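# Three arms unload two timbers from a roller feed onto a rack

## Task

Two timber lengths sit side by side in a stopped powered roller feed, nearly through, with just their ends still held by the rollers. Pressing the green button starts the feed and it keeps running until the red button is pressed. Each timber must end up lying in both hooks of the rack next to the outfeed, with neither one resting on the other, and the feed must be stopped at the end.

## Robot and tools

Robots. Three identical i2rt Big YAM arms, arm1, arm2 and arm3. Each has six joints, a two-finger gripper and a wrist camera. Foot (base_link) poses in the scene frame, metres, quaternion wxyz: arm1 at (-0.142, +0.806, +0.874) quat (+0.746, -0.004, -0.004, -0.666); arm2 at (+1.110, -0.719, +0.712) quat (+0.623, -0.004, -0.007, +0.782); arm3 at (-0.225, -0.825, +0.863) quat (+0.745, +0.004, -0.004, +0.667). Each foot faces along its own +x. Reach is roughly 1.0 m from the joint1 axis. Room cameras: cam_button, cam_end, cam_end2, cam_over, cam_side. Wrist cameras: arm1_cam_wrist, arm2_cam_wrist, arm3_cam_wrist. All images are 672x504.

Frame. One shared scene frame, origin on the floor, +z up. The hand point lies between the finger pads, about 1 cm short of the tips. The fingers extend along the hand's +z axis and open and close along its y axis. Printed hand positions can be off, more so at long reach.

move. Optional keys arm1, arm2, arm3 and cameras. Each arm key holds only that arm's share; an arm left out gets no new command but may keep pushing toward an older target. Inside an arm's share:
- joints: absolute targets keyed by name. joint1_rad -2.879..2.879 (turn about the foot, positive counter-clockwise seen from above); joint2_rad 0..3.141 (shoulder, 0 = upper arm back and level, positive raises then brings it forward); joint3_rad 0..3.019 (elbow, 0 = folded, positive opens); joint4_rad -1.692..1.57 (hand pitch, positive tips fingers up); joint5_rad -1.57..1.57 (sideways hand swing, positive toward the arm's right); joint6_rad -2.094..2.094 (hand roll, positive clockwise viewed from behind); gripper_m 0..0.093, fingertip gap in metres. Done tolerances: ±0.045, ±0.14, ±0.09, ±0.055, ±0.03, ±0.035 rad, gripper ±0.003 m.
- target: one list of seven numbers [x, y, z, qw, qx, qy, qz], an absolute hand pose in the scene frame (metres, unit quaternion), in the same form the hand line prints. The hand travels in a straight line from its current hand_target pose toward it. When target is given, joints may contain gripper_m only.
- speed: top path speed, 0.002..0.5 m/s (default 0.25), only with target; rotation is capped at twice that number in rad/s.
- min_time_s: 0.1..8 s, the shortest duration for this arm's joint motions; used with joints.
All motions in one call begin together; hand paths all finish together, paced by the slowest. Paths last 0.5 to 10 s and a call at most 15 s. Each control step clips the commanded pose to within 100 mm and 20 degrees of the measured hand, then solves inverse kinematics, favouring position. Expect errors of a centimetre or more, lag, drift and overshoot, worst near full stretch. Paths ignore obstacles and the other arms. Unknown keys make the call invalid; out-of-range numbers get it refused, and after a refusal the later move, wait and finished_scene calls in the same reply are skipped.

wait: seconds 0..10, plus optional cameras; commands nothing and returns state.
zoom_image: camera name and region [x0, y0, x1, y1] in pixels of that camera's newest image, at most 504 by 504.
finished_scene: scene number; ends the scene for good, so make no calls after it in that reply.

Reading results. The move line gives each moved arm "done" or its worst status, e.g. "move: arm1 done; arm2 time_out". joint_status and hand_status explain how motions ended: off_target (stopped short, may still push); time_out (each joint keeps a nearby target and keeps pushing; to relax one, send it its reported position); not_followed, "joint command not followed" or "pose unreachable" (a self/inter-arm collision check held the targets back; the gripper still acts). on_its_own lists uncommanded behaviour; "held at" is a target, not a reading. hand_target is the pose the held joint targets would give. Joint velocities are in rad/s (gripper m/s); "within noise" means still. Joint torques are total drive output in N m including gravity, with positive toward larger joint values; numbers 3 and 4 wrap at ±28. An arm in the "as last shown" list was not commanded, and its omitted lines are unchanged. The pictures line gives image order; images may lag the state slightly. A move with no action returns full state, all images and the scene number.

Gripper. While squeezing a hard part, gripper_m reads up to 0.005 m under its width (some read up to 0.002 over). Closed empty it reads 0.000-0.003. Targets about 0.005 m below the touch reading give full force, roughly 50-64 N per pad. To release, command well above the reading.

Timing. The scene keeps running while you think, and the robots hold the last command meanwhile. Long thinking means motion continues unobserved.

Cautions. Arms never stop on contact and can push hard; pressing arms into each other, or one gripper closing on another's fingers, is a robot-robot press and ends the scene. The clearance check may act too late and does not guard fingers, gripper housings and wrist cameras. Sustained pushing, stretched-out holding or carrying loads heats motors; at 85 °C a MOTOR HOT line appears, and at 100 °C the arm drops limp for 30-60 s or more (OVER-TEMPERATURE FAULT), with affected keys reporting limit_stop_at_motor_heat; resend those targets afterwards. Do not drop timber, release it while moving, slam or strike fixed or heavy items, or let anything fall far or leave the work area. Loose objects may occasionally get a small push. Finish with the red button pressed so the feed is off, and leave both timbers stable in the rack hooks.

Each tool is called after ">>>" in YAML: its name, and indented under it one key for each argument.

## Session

>>> move:
  arm1: {"target":[-0.09,0.112,0.90,0,1,0,0],"speed":0.35}
  arm3: {"target":[-0.09,-0.118,0.90,0,1,0,0],"speed":0.35}
  arm2: {"target":[0.975,-0.374,0.87,0,0.7071,-0.7071,0],"speed":0.35,"joints":{"gripper_m":0.0}}
  cameras: ["all"]

Scene clock: 3.37 s.
Joint torques (N m): arm1=[0.79 -20.89 13.6 -0.36 -0.09 0.07] | arm2=[-3.14 -9.82 8.98 0.47 -0.05 0.24] | arm3=[-1.14 -18.2 11.95 0.14 -0.08 -0.05]
Heat: arm1: hottest joint2_rad 23 °C; arm2: hottest joint3_rad 23 °C; arm3: hottest joint3_rad 24 °C.
move: arm1 off_target; arm2 off_target; arm3 off_target
Joint velocities: within noise
arm1.joint_positions: joint1_rad=-0.043 joint2_rad=+2.304 joint3_rad=+2.021 joint4_rad=-1.319 joint5_rad=+0.004 joint6_rad=+1.639 gripper_m=+0.09396
arm1.joint_status: not commanded
arm1.hand: x=-0.0949 y=+0.1234 z=+0.8940 quat_wxyz=(+0.009, -1.000, -0.001, +0.002) (m; scene frame)
arm1.hand_target: x=-0.0901 y=+0.1125 z=+0.9001 quat_wxyz=(+0.000, -1.000, +0.000, +0.000) (m; scene frame)
arm1.hand_status: off_target (0.014 m and 1.1 deg from the pose sent, 0.699 m and 66.6 deg at the start)
arm2.joint_positions: joint1_rad=+0.147 joint2_rad=+1.353 joint3_rad=+1.037 joint4_rad=-1.293 joint5_rad=-0.013 joint6_rad=+0.351 gripper_m=+0.00051
arm2.joint_status: all done
arm2.hand: x=+0.9759 y=-0.3852 z=+0.8605 quat_wxyz=(+0.007, +0.714, -0.700, +0.018) (m; scene frame)
arm2.hand_target: x=+0.9752 y=-0.3743 z=+0.8701 quat_wxyz=(+0.000, +0.707, -0.707, +0.000) (m; scene frame)
arm2.hand_status: off_target (0.015 m and 2.5 deg from the pose sent, 0.431 m and 78.2 deg at the start)
arm3.joint_positions: joint1_rad=-0.084 joint2_rad=+2.366 joint3_rad=+2.179 joint4_rad=-1.409 joint5_rad=-0.002 joint6_rad=-1.748 gripper_m=+0.09396
arm3.joint_status: not commanded
arm3.hand: x=-0.0874 y=-0.1300 z=+0.8995 quat_wxyz=(+0.006, +1.000, -0.009, -0.003) (m; scene frame)
arm3.hand_target: x=-0.0902 y=-0.1186 z=+0.9000 quat_wxyz=(-0.001, +1.000, +0.000, +0.000) (m; scene frame)
arm3.hand_status: off_target (0.012 m and 1.2 deg from the pose sent, 0.723 m and 78.0 deg at the start)
pictures: arm1_cam_wrist, arm2_cam_wrist, arm3_cam_wrist, cam_button, cam_end, cam_end2, cam_over, cam_side

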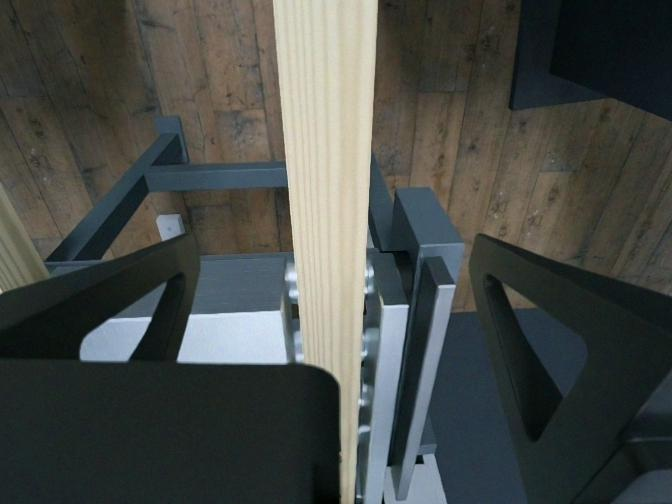

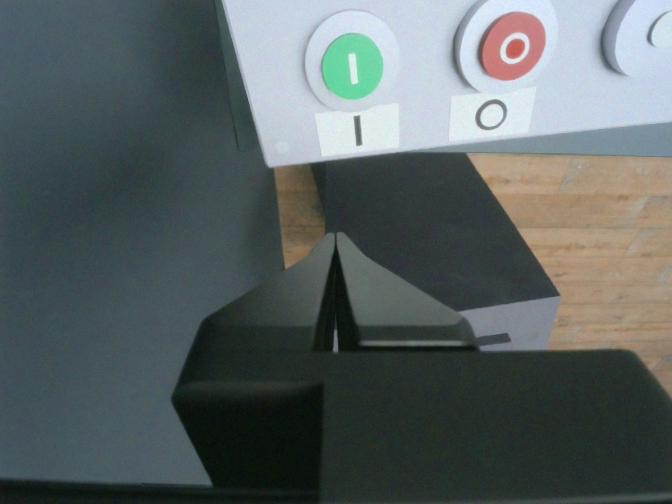

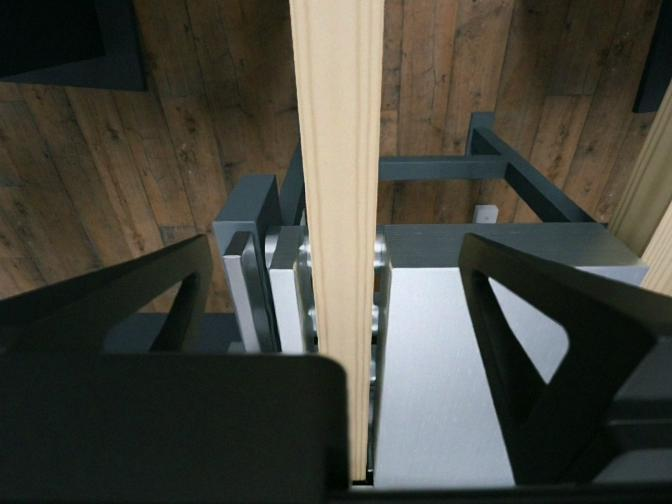

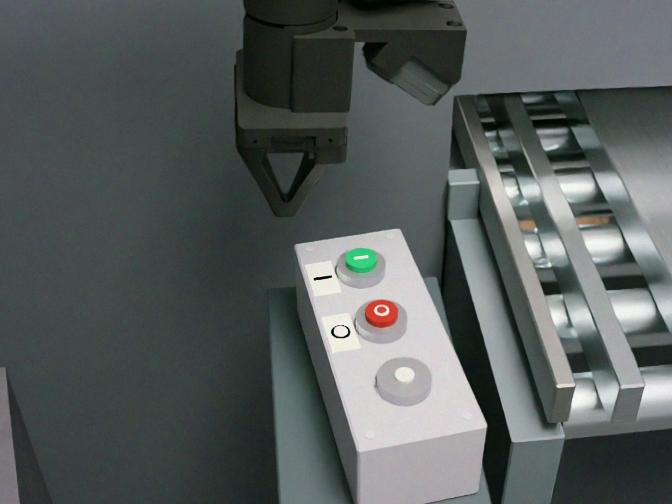

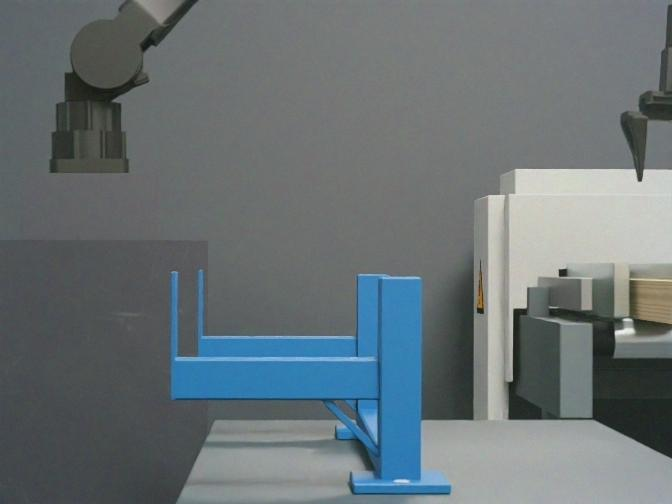

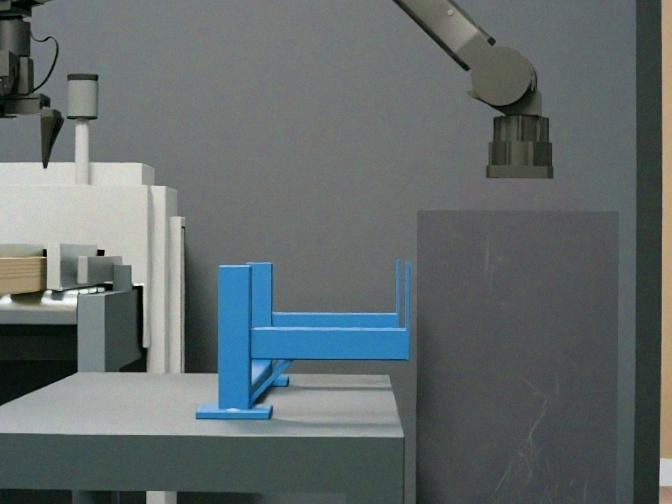

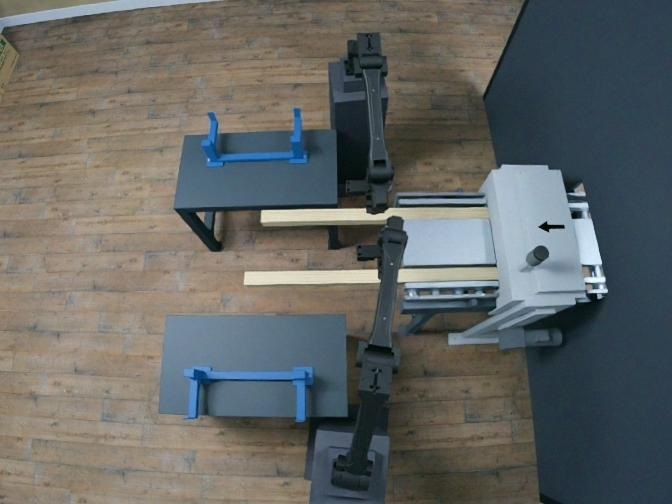

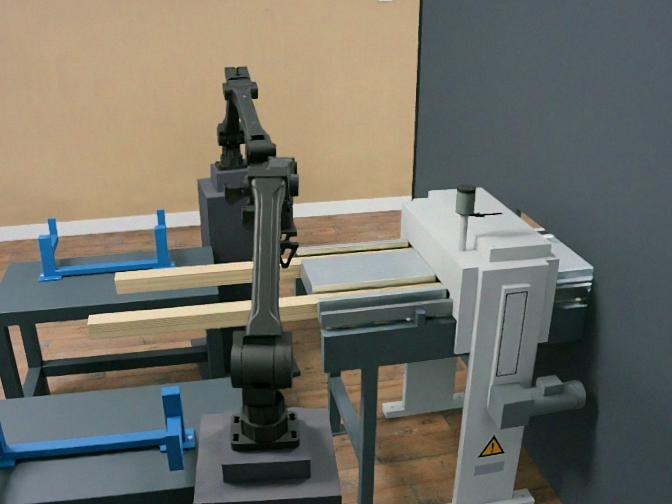

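>>> move:
  arm1: {"target":[-0.075,0.120,0.733,0,1,0,0],"speed":0.15}
  arm3: {"target":[-0.09,-0.129,0.726,0,1,0,0],"speed":0.15}
  arm2: {"target":[0.977,-0.333,0.84,0,0.7071,-0.7071,0],"speed":0.15}
  cameras: ["arm1_cam_wrist","arm2_cam_wrist","arm3_cam_wrist","cam_button","cam_end","cam_end2"]

>>> zoom_image:
  camera: "cam_end"
  region: [522, 180, 672, 360]

>>> zoom_image:
  camera: "cam_end2"
  region: [0, 170, 150, 350]

>>> zoom_image:
  camera: "cam_button"
  region: [260, 150, 460, 350]

Scene clock: 49.67 s.
Joint torques (N m): arm1=[1.03 -21.19 9.26 0.59 -0.09 0.04] | arm2=[-3.25 -10.11 11.14 0.47 -0.02 0.03] | arm3=[-1.38 -18.84 8.05 0.94 -0.07 -0.06]
Heat: arm1: hottest joint2_rad 31 °C; arm2: hottest joint3_rad 26 °C; arm3: hottest joint3_rad 30 °C.
move: arm1 done; arm2 off_target; arm3 off_target
Joint velocities: within noise
arm1.joint_positions: joint1_rad=-0.024 joint2_rad=+2.488 joint3_rad=+1.939 joint4_rad=-1.036 joint5_rad=+0.003 joint6_rad=+1.662 gripper_m=+0.09396
arm1.joint_status: not commanded
arm1.hand: x=-0.0816 y=+0.1216 z=+0.7410 quat_wxyz=(+0.001, -1.000, +0.001, +0.002) (m; scene frame)
arm1.hand_target: x=-0.0749 y=+0.1202 z=+0.7331 quat_wxyz=(+0.000, -1.000, +0.000, +0.000) (m; scene frame)
arm1.hand_status: done (0.010 m and 0.3 deg from the pose sent, 0.162 m and 1.1 deg at the start)
arm2.joint_positions: joint1_rad=+0.109 joint2_rad=+1.462 joint3_rad=+1.044 joint4_rad=-1.214 joint5_rad=-0.013 joint6_rad=+0.333 gripper_m=+0.00051
arm2.joint_status: not commanded
arm2.hand: x=+0.9817 y=-0.3591 z=+0.8242 quat_wxyz=(+0.012, +0.707, -0.707, +0.027) (m; scene frame)
arm2.hand_target: x=+0.9775 y=-0.3342 z=+0.8406 quat_wxyz=(+0.000, +0.707, -0.707, +0.000) (m; scene frame)
arm2.hand_status: off_target (0.031 m and 3.4 deg from the pose sent, 0.056 m and 2.5 deg at the start)
arm3.joint_positions: joint1_rad=-0.084 joint2_rad=+2.531 joint3_rad=+2.048 joint4_rad=-1.097 joint5_rad=-0.001 joint6_rad=-1.752 gripper_m=+0.09396
arm3.joint_status: not commanded
arm3.hand: x=-0.0875 y=-0.1297 z=+0.7380 quat_wxyz=(-0.002, +1.000, -0.007, -0.001) (m; scene frame)
arm3.hand_target: x=-0.0900 y=-0.1293 z=+0.7261 quat_wxyz=(+0.000, +1.000, +0.000, +0.000) (m; scene frame)
arm3.hand_status: off_target (0.012 m and 0.8 deg from the pose sent, 0.174 m and 1.2 deg at the start)
pictures: arm1_cam_wrist, arm2_cam_wrist, arm3_cam_wrist, cam_button, cam_end, cam_end2

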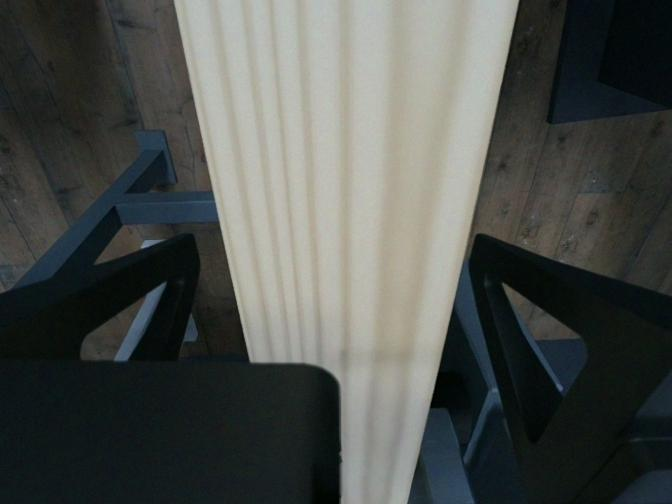

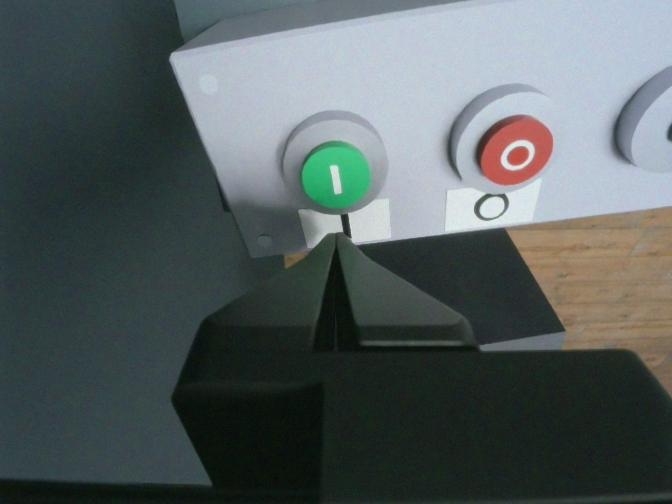

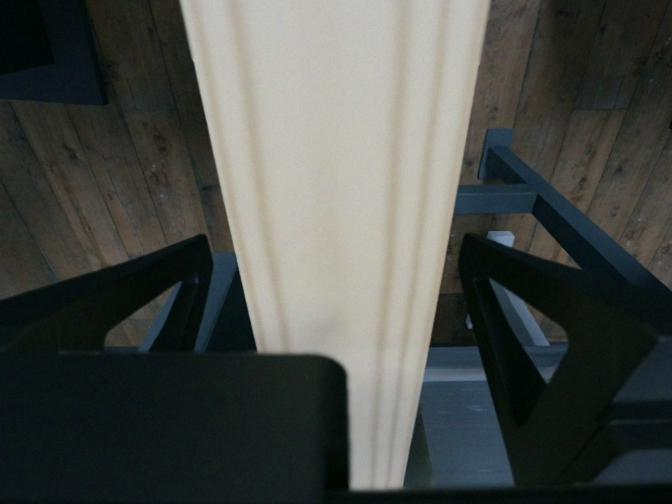

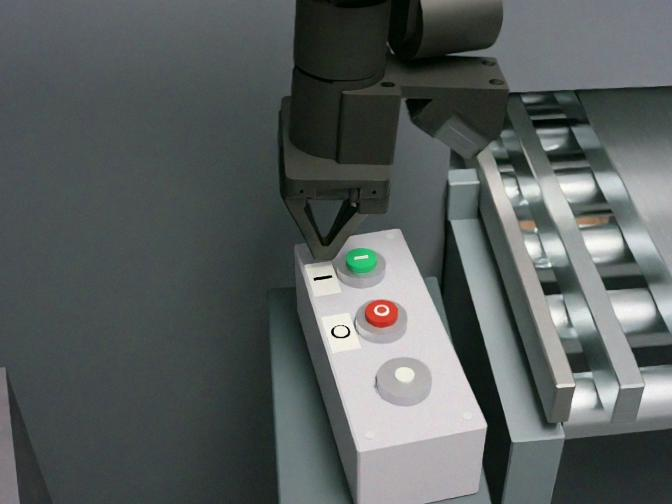

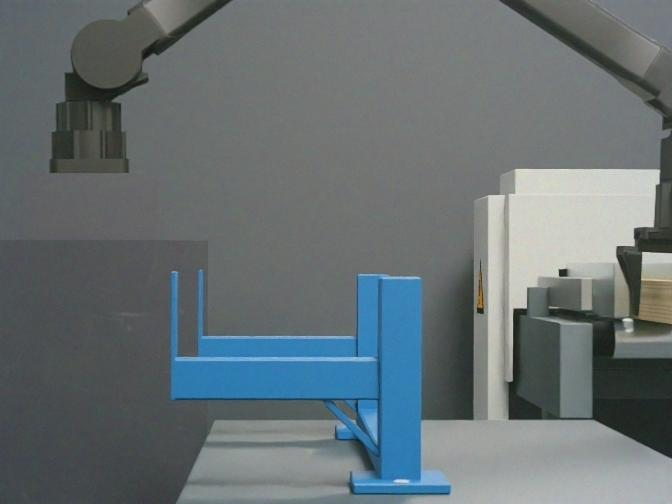

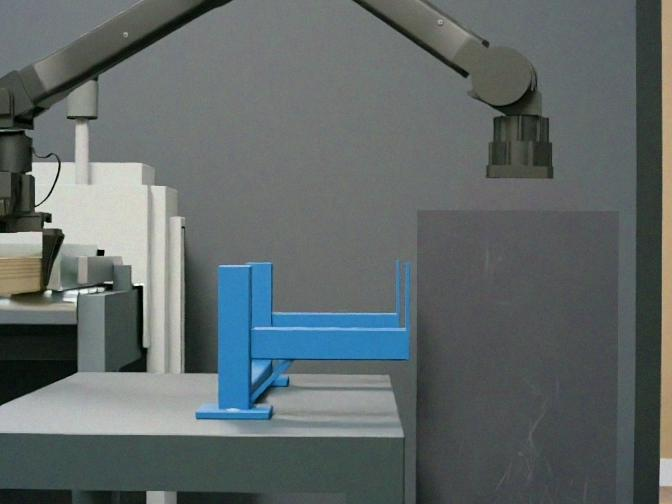

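Scaled by 2.800 from the camera's 672x504 image, which has a finer 960x720 frame.

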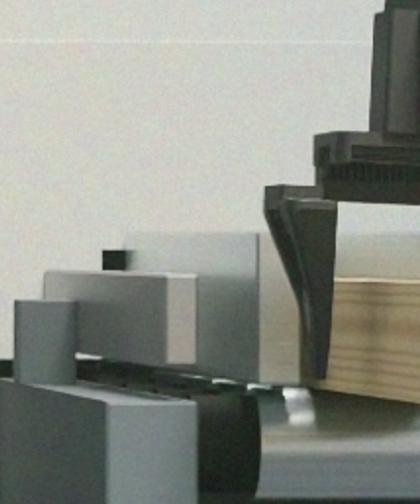

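Scaled by 2.800 from the camera's 672x504 image, which has a finer 960x720 frame.

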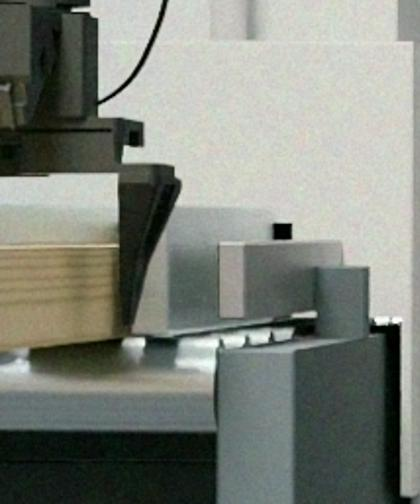

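Scaled by 2.520 from the camera's 672x504 image, which has a finer 960x720 frame.

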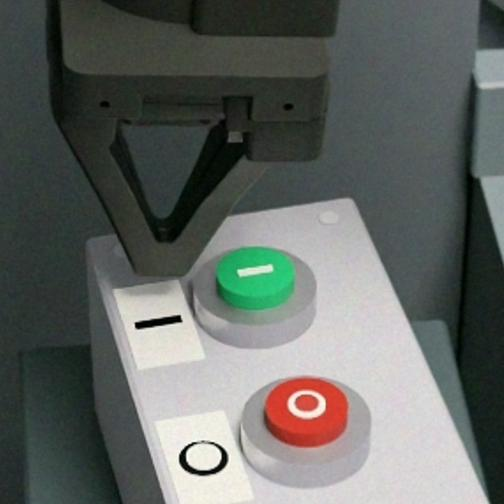

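>>> move:
  arm1: {"joints":{"gripper_m":0.035}}
  arm3: {"joints":{"gripper_m":0.035}}
  arm2: {"target":[0.979,-0.330,0.865,0,0.7071,-0.7071,0],"speed":0.08}

>>> move:
  arm1: {"target":[-0.085,0.115,0.775,0,1,0,0],"speed":0.05}
  arm3: {"target":[-0.10,-0.124,0.77,0,1,0,0],"speed":0.05}
  arm2: {"target":[0.978,-0.328,0.842,0,0.7071,-0.7071,0],"speed":0.08}
  cameras: ["arm2_cam_wrist","cam_button"]

Scene clock: 66.53 s.
Joint torques (N m): arm1=[1.08 -21.3 9.33 0.66 -0.16 0.12] | arm2=[-3.25 -11.58 11.41 -0.34 -0.02 0.04] | arm3=[-1.44 -18.9 8.06 0.69 -0.1 0.02]
Heat: arm1: hottest joint2_rad 29 °C; arm2: hottest joint3_rad 28 °C; arm3: hottest joint3_rad 32 °C.
move: arm1 off_target; arm2 off_target; arm3 off_target
Joint velocities: within noise
arm1.joint_positions: joint1_rad=-0.024 joint2_rad=+2.488 joint3_rad=+1.937 joint4_rad=-1.037 joint5_rad=+0.005 joint6_rad=+1.653 gripper_m=+0.04914
arm1.joint_status: gripper_m off_target (ended at +0.04917, target +0.03500)
arm1.hand: x=-0.0819 y=+0.1223 z=+0.7406 quat_wxyz=(+0.002, -1.000, -0.003, +0.003) (m; scene frame)
arm1.hand_target: x=-0.0750 y=+0.1202 z=+0.7331 quat_wxyz=(+0.000, -1.000, +0.000, +0.000) (m; scene frame)
arm1.hand_status: not commanded
arm2.joint_positions: joint1_rad=+0.102 joint2_rad=+1.462 joint3_rad=+1.093 joint4_rad=-1.258 joint5_rad=-0.013 joint6_rad=+0.326 gripper_m=+0.00051
arm2.joint_status: not commanded
arm2.hand: x=+0.9813 y=-0.3502 z=+0.8415 quat_wxyz=(+0.011, +0.707, -0.707, +0.025) (m; scene frame)
arm2.hand_target: x=+0.9793 y=-0.3312 z=+0.8650 quat_wxyz=(+0.000, +0.707, -0.707, +0.000) (m; scene frame)
arm2.hand_status: off_target (0.031 m and 3.1 deg from the pose sent, 0.050 m and 3.4 deg at the start)
arm3.joint_positions: joint1_rad=-0.084 joint2_rad=+2.531 joint3_rad=+2.048 joint4_rad=-1.090 joint5_rad=+0.000 joint6_rad=-1.759 gripper_m=+0.05080
arm3.joint_status: gripper_m off_target (ended at +0.05082, target +0.03500)
arm3.hand: x=-0.0871 y=-0.1280 z=+0.7380 quat_wxyz=(-0.005, +1.000, -0.004, +0.000) (m; scene frame)
arm3.hand_target: x=-0.0901 y=-0.1293 z=+0.7261 quat_wxyz=(+0.000, +1.000, +0.000, +0.000) (m; scene frame)
arm3.hand_status: not commanded
pictures: none

Scene clock: 67.97 s.
Joint torques (N m): arm1=[-0.21 -25.05 11.04 -2.02 -0.11 0] | arm2=[-3.14 -10.46 9.01 0.53 -0.04 0.04] | arm3=[-0.44 -22.77 9.39 -1.43 -0.13 0.16]
Heat: arm1: hottest joint2_rad 29 °C; arm2: hottest joint3_rad 28 °C; arm3: hottest joint3_rad 32 °C.
move: arm1 off_target; arm2 off_target; arm3 off_target
Joint velocities: within noise
arm1.joint_positions: joint1_rad=-0.024 joint2_rad=+2.486 joint3_rad=+1.937 joint4_rad=-1.049 joint5_rad=+0.005 joint6_rad=+1.653 gripper_m=+0.04914
arm1.joint_status: not commanded
arm1.hand: x=-0.0821 y=+0.1247 z=+0.7422 quat_wxyz=(+0.007, -1.000, -0.003, +0.003) (m; scene frame)
arm1.hand_target: x=-0.0850 y=+0.1153 z=+0.7745 quat_wxyz=(-0.001, -1.000, +0.000, +0.000) (m; scene frame)
arm1.hand_status: off_target (0.034 m and 1.0 deg from the pose sent, 0.035 m and 0.5 deg at the start)
arm2.joint_positions: joint1_rad=+0.102 joint2_rad=+1.473 joint3_rad=+1.093 joint4_rad=-1.220 joint5_rad=-0.013 joint6_rad=+0.326 gripper_m=+0.00051
arm2.joint_status: not commanded
arm2.hand: x=+0.9783 y=-0.3413 z=+0.8370 quat_wxyz=(+0.005, +0.707, -0.707, +0.013) (m; scene frame)
arm2.hand_target: x=+0.9781 y=-0.3283 z=+0.8421 quat_wxyz=(+0.000, +0.707, -0.707, +0.000) (m; scene frame)
arm2.hand_status: off_target (0.014 m and 1.6 deg from the pose sent, 0.022 m and 3.1 deg at the start)
arm3.joint_positions: joint1_rad=-0.080 joint2_rad=+2.530 joint3_rad=+2.048 joint4_rad=-1.101 joint5_rad=+0.000 joint6_rad=-1.759 gripper_m=+0.05080
arm3.joint_status: not commanded
arm3.hand: x=-0.0901 y=-0.1299 z=+0.7388 quat_wxyz=(+0.000, +1.000, -0.002, -0.001) (m; scene frame)
arm3.hand_target: x=-0.0998 y=-0.1240 z=+0.7694 quat_wxyz=(-0.001, +1.000, +0.000, +0.000) (m; scene frame)
arm3.hand_status: off_target (0.033 m and 0.2 deg from the pose sent, 0.035 m and 0.7 deg at the start)
pictures: arm2_cam_wrist, cam_button

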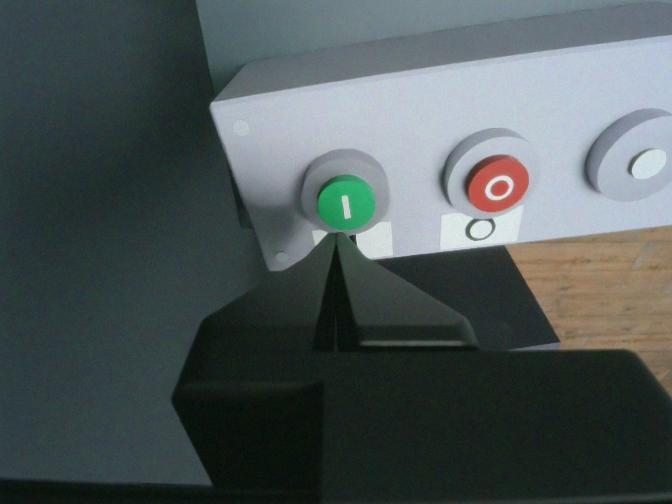

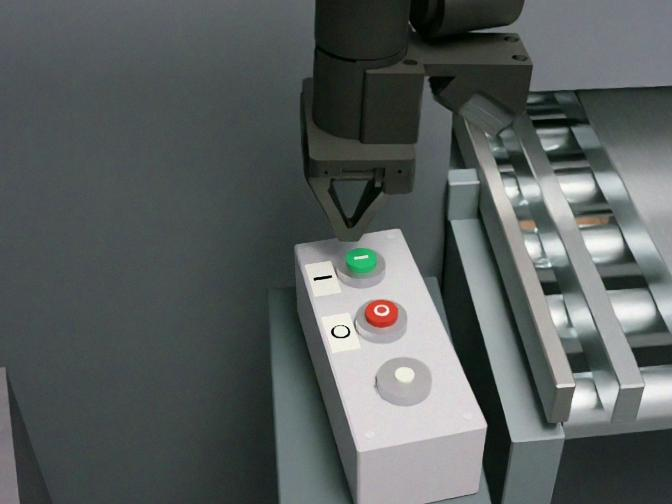

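>>> move:
  arm1: {"target":[-0.125,0.110,0.795,0,1,0,0],"speed":0.15}
  arm3: {"target":[-0.14,-0.119,0.79,0,1,0,0],"speed":0.15}
  arm2: {"target":[0.979,-0.322,0.804,0,0.7071,-0.7071,0],"speed":0.15}
  cameras: ["cam_side","cam_button"]

>>> move:
  arm2: {"target":[0.995,-0.320,0.845,0,0.7071,-0.7071,0],"speed":0.3}
  cameras: ["cam_side","cam_button"]

>>> move:
  arm2: {"target":[1.034,-0.316,0.842,0,0.7071,-0.7071,0],"speed":0.3}

>>> move:
  arm2: {"target":[1.034,-0.319,0.804,0,0.7071,-0.7071,0],"speed":0.15}
  cameras: ["cam_side","cam_button","cam_over"]

Scene clock: 93.83 s.
Joint torques (N m): arm1=[0.62 -26.81 11.97 -1.25 0.12 -0.1] | arm2=[-3.37 -9.82 6.09 1.07 -0.01 0.02] | arm3=[-2.61 -24.76 9.46 -0.27 -0.48 0.2]
Heat: arm1: hottest joint2_rad 35 °C; arm2: hottest joint3_rad 28 °C; arm3: hottest joint2_rad 34 °C.
move: arm1 off_target; arm2 off_target; arm3 off_target
Joint velocities: within noise
arm1.joint_positions: joint1_rad=-0.091 joint2_rad=+2.488 joint3_rad=+1.938 joint4_rad=-1.106 joint5_rad=-0.001 joint6_rad=+1.608 gripper_m=+0.04914
arm1.joint_status: not commanded
arm1.hand: x=-0.1275 y=+0.1365 z=+0.7420 quat_wxyz=(+0.036, -0.999, +0.008, +0.000) (m; scene frame)
arm1.hand_target: x=-0.1251 y=+0.1119 z=+0.7945 quat_wxyz=(+0.000, -1.000, +0.000, +0.000) (m; scene frame)
arm1.hand_status: off_target (0.059 m and 4.3 deg from the pose sent, 0.070 m and 1.0 deg at the start)
arm2.joint_positions: joint1_rad=+0.099 joint2_rad=+1.513 joint3_rad=+1.085 joint4_rad=-1.132 joint5_rad=-0.014 joint6_rad=+0.322 gripper_m=+0.00051
arm2.joint_status: not commanded
arm2.hand: x=+0.9738 y=-0.3238 z=+0.8187 quat_wxyz=(-0.003, +0.708, -0.706, -0.005) (m; scene frame)
arm2.hand_target: x=+0.9791 y=-0.3225 z=+0.8043 quat_wxyz=(+0.000, +0.707, -0.707, +0.000) (m; scene frame)
arm2.hand_status: off_target (0.016 m and 0.7 deg from the pose sent, 0.038 m and 1.6 deg at the start)
arm3.joint_positions: joint1_rad=+0.001 joint2_rad=+2.528 joint3_rad=+2.037 joint4_rad=-1.164 joint5_rad=+0.010 joint6_rad=-1.706 gripper_m=+0.05080
arm3.joint_status: not commanded
arm3.hand: x=-0.1476 y=-0.1409 z=+0.7372 quat_wxyz=(+0.036, +0.999, +0.013, +0.000) (m; scene frame)
arm3.hand_target: x=-0.1401 y=-0.1205 z=+0.7893 quat_wxyz=(+0.000, +1.000, +0.000, +0.000) (m; scene frame)
arm3.hand_status: off_target (0.058 m and 4.4 deg from the pose sent, 0.072 m and 0.2 deg at the start)
pictures: cam_button, cam_side

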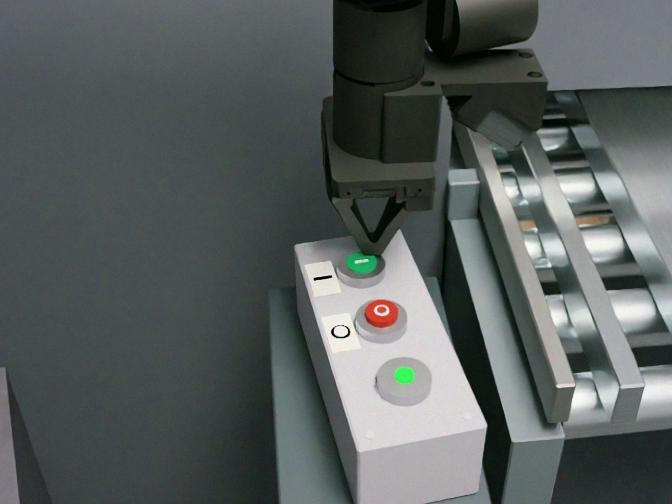

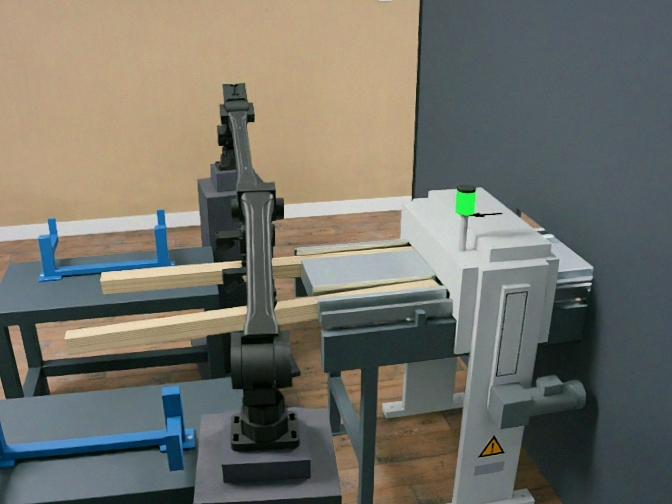

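Scene clock: 94.93 s.
Joint torques (N m): arm1=[0.73 -26.7 12.01 -1.16 0.1 -0.11] | arm2=[-3.14 -12.45 10.25 -0.29 0.05 0.03] | arm3=[-2.55 -24.76 9.44 -0.27 -0.48 0.2]
Heat: arm1: hottest joint2_rad 35 °C; arm2: hottest joint3_rad 28 °C; arm3: hottest joint3_rad 34 °C.
move: arm2 off_target
Joint velocities: within noise
arm1, arm3: as last shown
arm2.joint_positions: joint1_rad=+0.055 joint2_rad=+1.500 joint3_rad=+1.085 joint4_rad=-1.205 joint5_rad=-0.016 joint6_rad=+0.283 gripper_m=+0.00051
arm2.joint_status: not commanded
arm2.hand: x=+0.9961 y=-0.3355 z=+0.8245 quat_wxyz=(+0.012, +0.706, -0.708, +0.020) (m; scene frame)
arm2.hand_target: x=+0.9952 y=-0.3208 z=+0.8451 quat_wxyz=(+0.000, +0.707, -0.707, +0.000) (m; scene frame)
arm2.hand_status: off_target (0.026 m and 2.7 deg from the pose sent, 0.034 m and 0.7 deg at the start)
pictures: cam_button, cam_side

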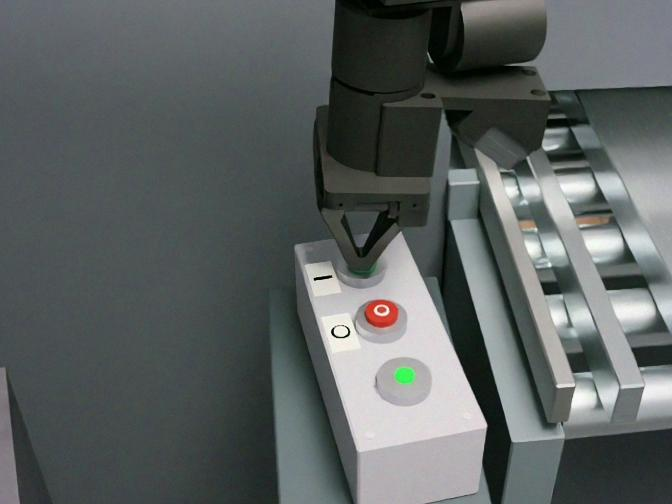

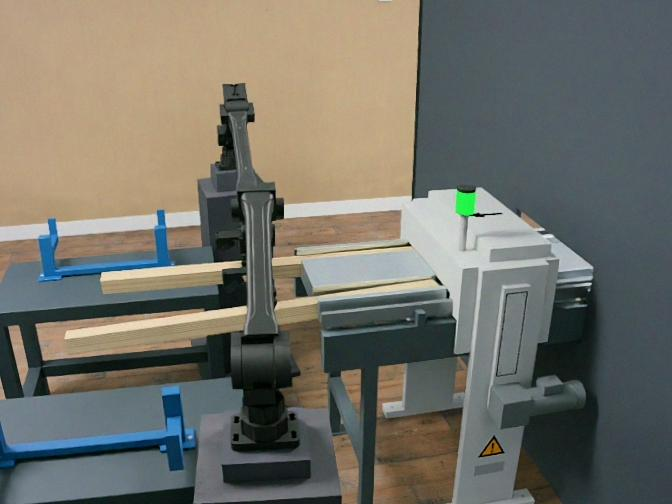

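Scene clock: 96.17 s.
Joint torques (N m): arm1=[0.62 -26.75 11.97 -1.18 0.11 -0.11] | arm2=[-2.96 -12.51 8.99 0.03 -0.03 0.04] | arm3=[-2.55 -24.76 9.47 -0.27 -0.48 0.2]
Heat: arm1: hottest joint2_rad 35 °C; arm2: hottest joint3_rad 28 °C; arm3: hottest joint3_rad 34 °C.
move: arm2 off_target
Joint velocities: within noise
arm1, arm3: as last shown
arm2.joint_positions: joint1_rad=-0.041 joint2_rad=+1.495 joint3_rad=+1.085 joint4_rad=-1.205 joint5_rad=-0.013 joint6_rad=+0.189 gripper_m=+0.00051
arm2.joint_status: not commanded
arm2.hand: x=+1.0339 y=-0.3263 z=+0.8269 quat_wxyz=(+0.011, +0.705, -0.709, +0.017) (m; scene frame)
arm2.hand_target: x=+1.0340 y=-0.3164 z=+0.8420 quat_wxyz=(+0.000, +0.707, -0.707, +0.000) (m; scene frame)
arm2.hand_status: off_target (0.018 m and 2.3 deg from the pose sent, 0.046 m and 2.7 deg at the start)
pictures: none

Scene clock: 97.17 s.
Joint torques (N m): arm1=[0.79 -27.16 11.97 -1.17 0.11 -0.11] | arm2=[-2.67 -9.93 5.78 1.06 -0.04 0.06] | arm3=[-2.55 -24.76 9.43 -0.28 -0.48 0.2]
Heat: arm1: hottest joint2_rad 35 °C; arm2: hottest joint3_rad 29 °C; arm3: hottest joint3_rad 34 °C.
move: arm2 off_target
Joint velocities: within noise
arm1, arm3: as last shown
arm2.joint_positions: joint1_rad=-0.041 joint2_rad=+1.495 joint3_rad=+1.059 joint4_rad=-1.128 joint5_rad=-0.014 joint6_rad=+0.188 gripper_m=+0.00051
arm2.joint_status: not commanded
arm2.hand: x=+1.0323 y=-0.3177 z=+0.8177 quat_wxyz=(-0.004, +0.706, -0.709, -0.004) (m; scene frame)
arm2.hand_target: x=+1.0340 y=-0.3195 z=+0.8043 quat_wxyz=(+0.000, +0.707, -0.707, +0.000) (m; scene frame)
arm2.hand_status: off_target (0.014 m and 0.7 deg from the pose sent, 0.024 m and 2.3 deg at the start)
pictures: cam_button, cam_over, cam_side

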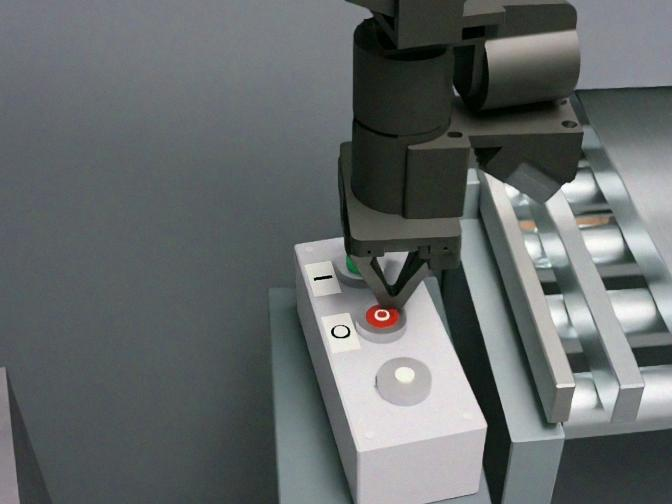

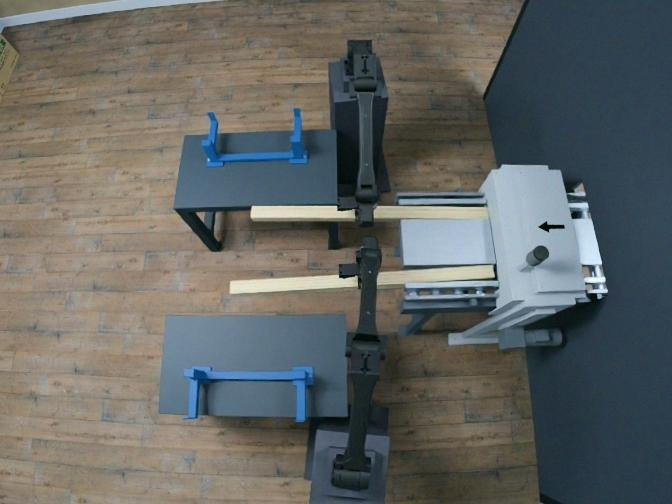

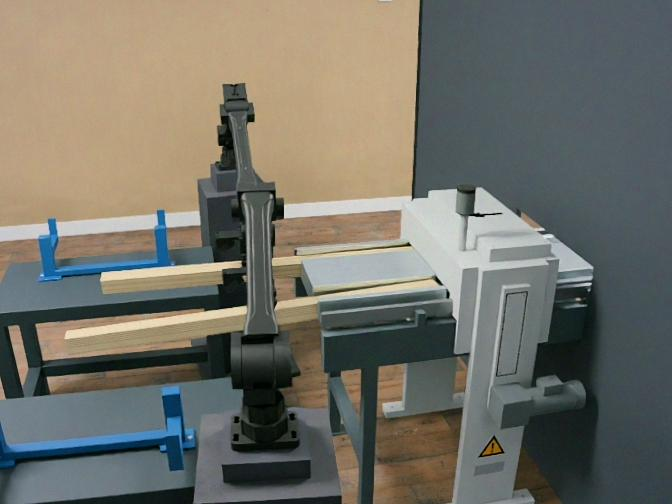

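>>> move:
  arm1: {"target":[-0.24,0.112,0.80,0,1,0,0],"speed":0.12}
  arm3: {"target":[-0.25,-0.122,0.795,0,1,0,0],"speed":0.12}
  arm2: {"target":[1.034,-0.38,0.92,0,0.7071,-0.7071,0],"speed":0.12}
  cameras: ["cam_side","cam_over"]

>>> move:
  arm1: {"joints":{"joint2_rad":2.28},"min_time_s":1.5}
  arm3: {"joints":{"joint2_rad":2.28},"min_time_s":1.5}
  cameras: ["cam_side","cam_over","cam_end","cam_end2"]

Scene clock: 112.13 s.
Joint torques (N m): arm1=[0.09 -26.93 13.72 -1.51 -0.04 -0.46] | arm2=[-1.49 -8.94 11.6 -0.31 -0.07 0.25] | arm3=[-1.67 -26.75 8.8 -0.28 -0.62 0.5]
Heat: arm1: hottest joint2_rad 35 °C; arm2: hottest joint3_rad 28 °C; arm3: hottest joint3_rad 35 °C.
move: arm1 off_target; arm2 off_target; arm3 off_target
Joint velocities: within noise
arm1.joint_positions: joint1_rad=-0.249 joint2_rad=+2.489 joint3_rad=+1.938 joint4_rad=-1.116 joint5_rad=+0.008 joint6_rad=+1.484 gripper_m=+0.04914
arm1.joint_status: not commanded
arm1.hand: x=-0.2339 y=+0.1455 z=+0.7413 quat_wxyz=(+0.042, -0.999, +0.024, -0.002) (m; scene frame)
arm1.hand_target: x=-0.2396 y=+0.1150 z=+0.7998 quat_wxyz=(-0.001, -1.000, +0.001, +0.001) (m; scene frame)
arm1.hand_status: off_target (0.068 m and 5.6 deg from the pose sent, 0.129 m and 4.3 deg at the start)
arm2.joint_positions: joint1_rad=-0.031 joint2_rad=+1.267 joint3_rad=+1.054 joint4_rad=-1.413 joint5_rad=-0.014 joint6_rad=+0.196 gripper_m=+0.00051
arm2.joint_status: not commanded
arm2.hand: x=+1.0417 y=-0.3937 z=+0.8969 quat_wxyz=(+0.014, +0.706, -0.708, +0.022) (m; scene frame)
arm2.hand_target: x=+1.0343 y=-0.3810 z=+0.9199 quat_wxyz=(+0.000, +0.707, -0.707, +0.000) (m; scene frame)
arm2.hand_status: off_target (0.028 m and 3.0 deg from the pose sent, 0.120 m and 0.7 deg at the start)
arm3.joint_positions: joint1_rad=+0.145 joint2_rad=+2.528 joint3_rad=+1.997 joint4_rad=-1.148 joint5_rad=+0.010 joint6_rad=-1.582 gripper_m=+0.05080
arm3.joint_status: not commanded
arm3.hand: x=-0.2455 y=-0.1503 z=+0.7243 quat_wxyz=(+0.048, +0.999, +0.023, +0.006) (m; scene frame)
arm3.hand_target: x=-0.2499 y=-0.1243 z=+0.7932 quat_wxyz=(+0.000, +1.000, +0.001, -0.001) (m; scene frame)
arm3.hand_status: off_target (0.076 m and 6.1 deg from the pose sent, 0.119 m and 4.4 deg at the start)
pictures: cam_over, cam_side

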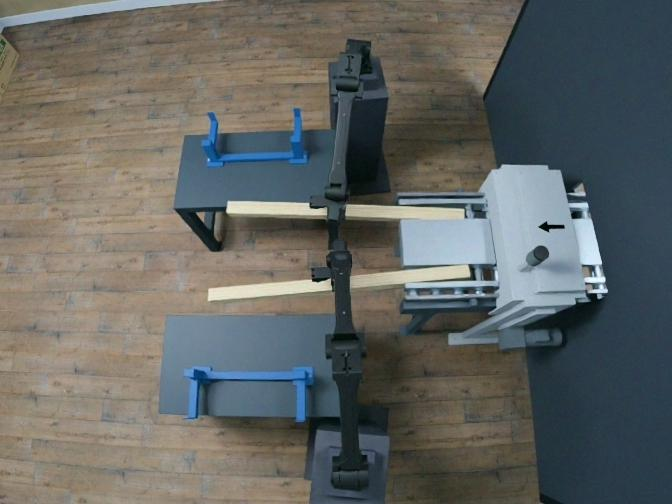

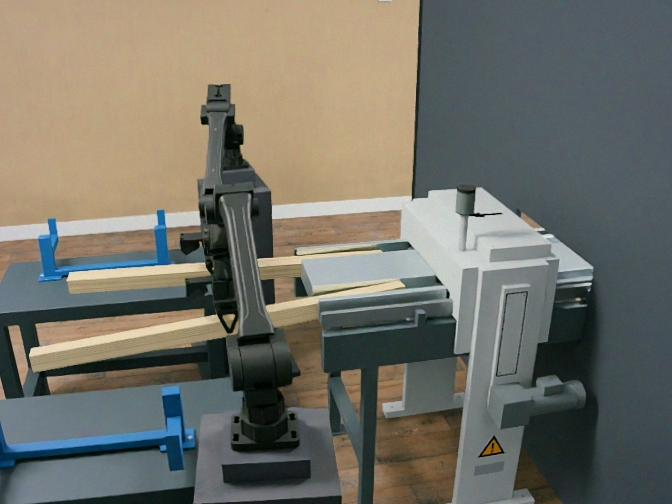

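Scene clock: 114.30 s.
Joint torques (N m): arm1=[0.32 -30.33 14.42 -0.46 -0.16 -0.06] | arm2=[-1.44 -8.94 11.59 -0.32 -0.07 0.24] | arm3=[-1.67 -28.04 10.77 0.18 -0.33 0.11]
Heat: arm1: hottest joint2_rad 35 °C; arm2: hottest joint3_rad 28 °C; arm3: hottest joint3_rad 35 °C.
move: arm1 done; arm3 done
Joint velocities: within noise
arm1.joint_positions: joint1_rad=-0.249 joint2_rad=+2.387 joint3_rad=+1.938 joint4_rad=-1.135 joint5_rad=+0.011 joint6_rad=+1.439 gripper_m=+0.04913
arm1.joint_status: all done
arm1.hand: x=-0.2371 y=+0.1270 z=+0.8084 quat_wxyz=(+0.001, -1.000, +0.002, +0.004) (m; scene frame)
arm1.hand_target: x=-0.2431 y=+0.0922 z=+0.9037 quat_wxyz=(-0.075, -0.997, +0.001, +0.012) (m; scene frame)
arm1.hand_status: not commanded
arm2: as last shown
arm2.hand: x=+1.0417 y=-0.3938 z=+0.8969 quat_wxyz=(+0.014, +0.706, -0.708, +0.022) (m; scene frame)
arm3.joint_positions: joint1_rad=+0.145 joint2_rad=+2.392 joint3_rad=+1.978 joint4_rad=-1.156 joint5_rad=+0.001 joint6_rad=-1.543 gripper_m=+0.05080
arm3.joint_status: all done
arm3.hand: x=-0.2478 y=-0.1295 z=+0.8085 quat_wxyz=(-0.006, +1.000, +0.003, +0.001) (m; scene frame)
arm3.hand_target: x=-0.2508 y=-0.1015 z=+0.9013 quat_wxyz=(-0.078, +0.997, +0.001, -0.004) (m; scene frame)
arm3.hand_status: not commanded
pictures: cam_end, cam_end2, cam_over, cam_side

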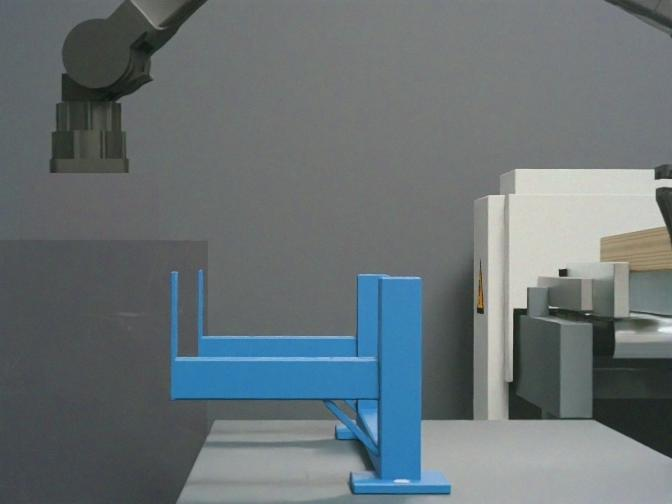

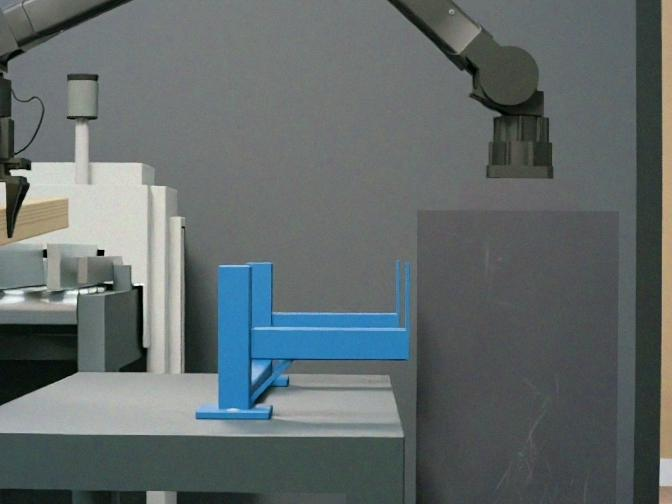

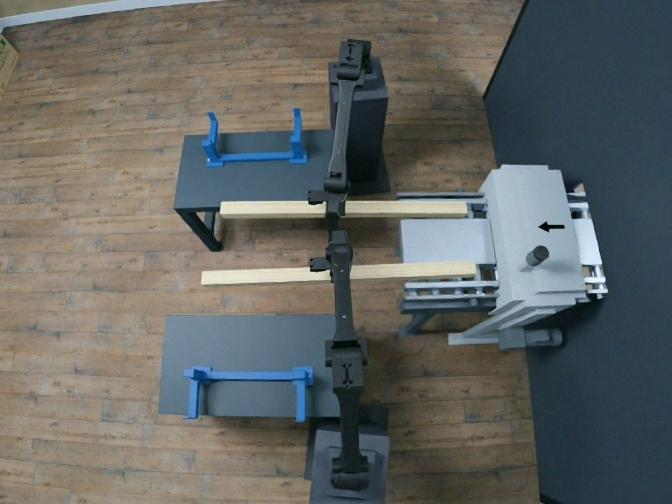

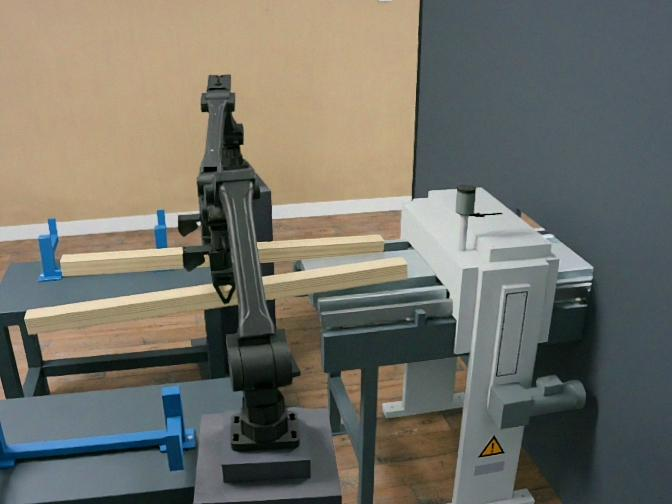

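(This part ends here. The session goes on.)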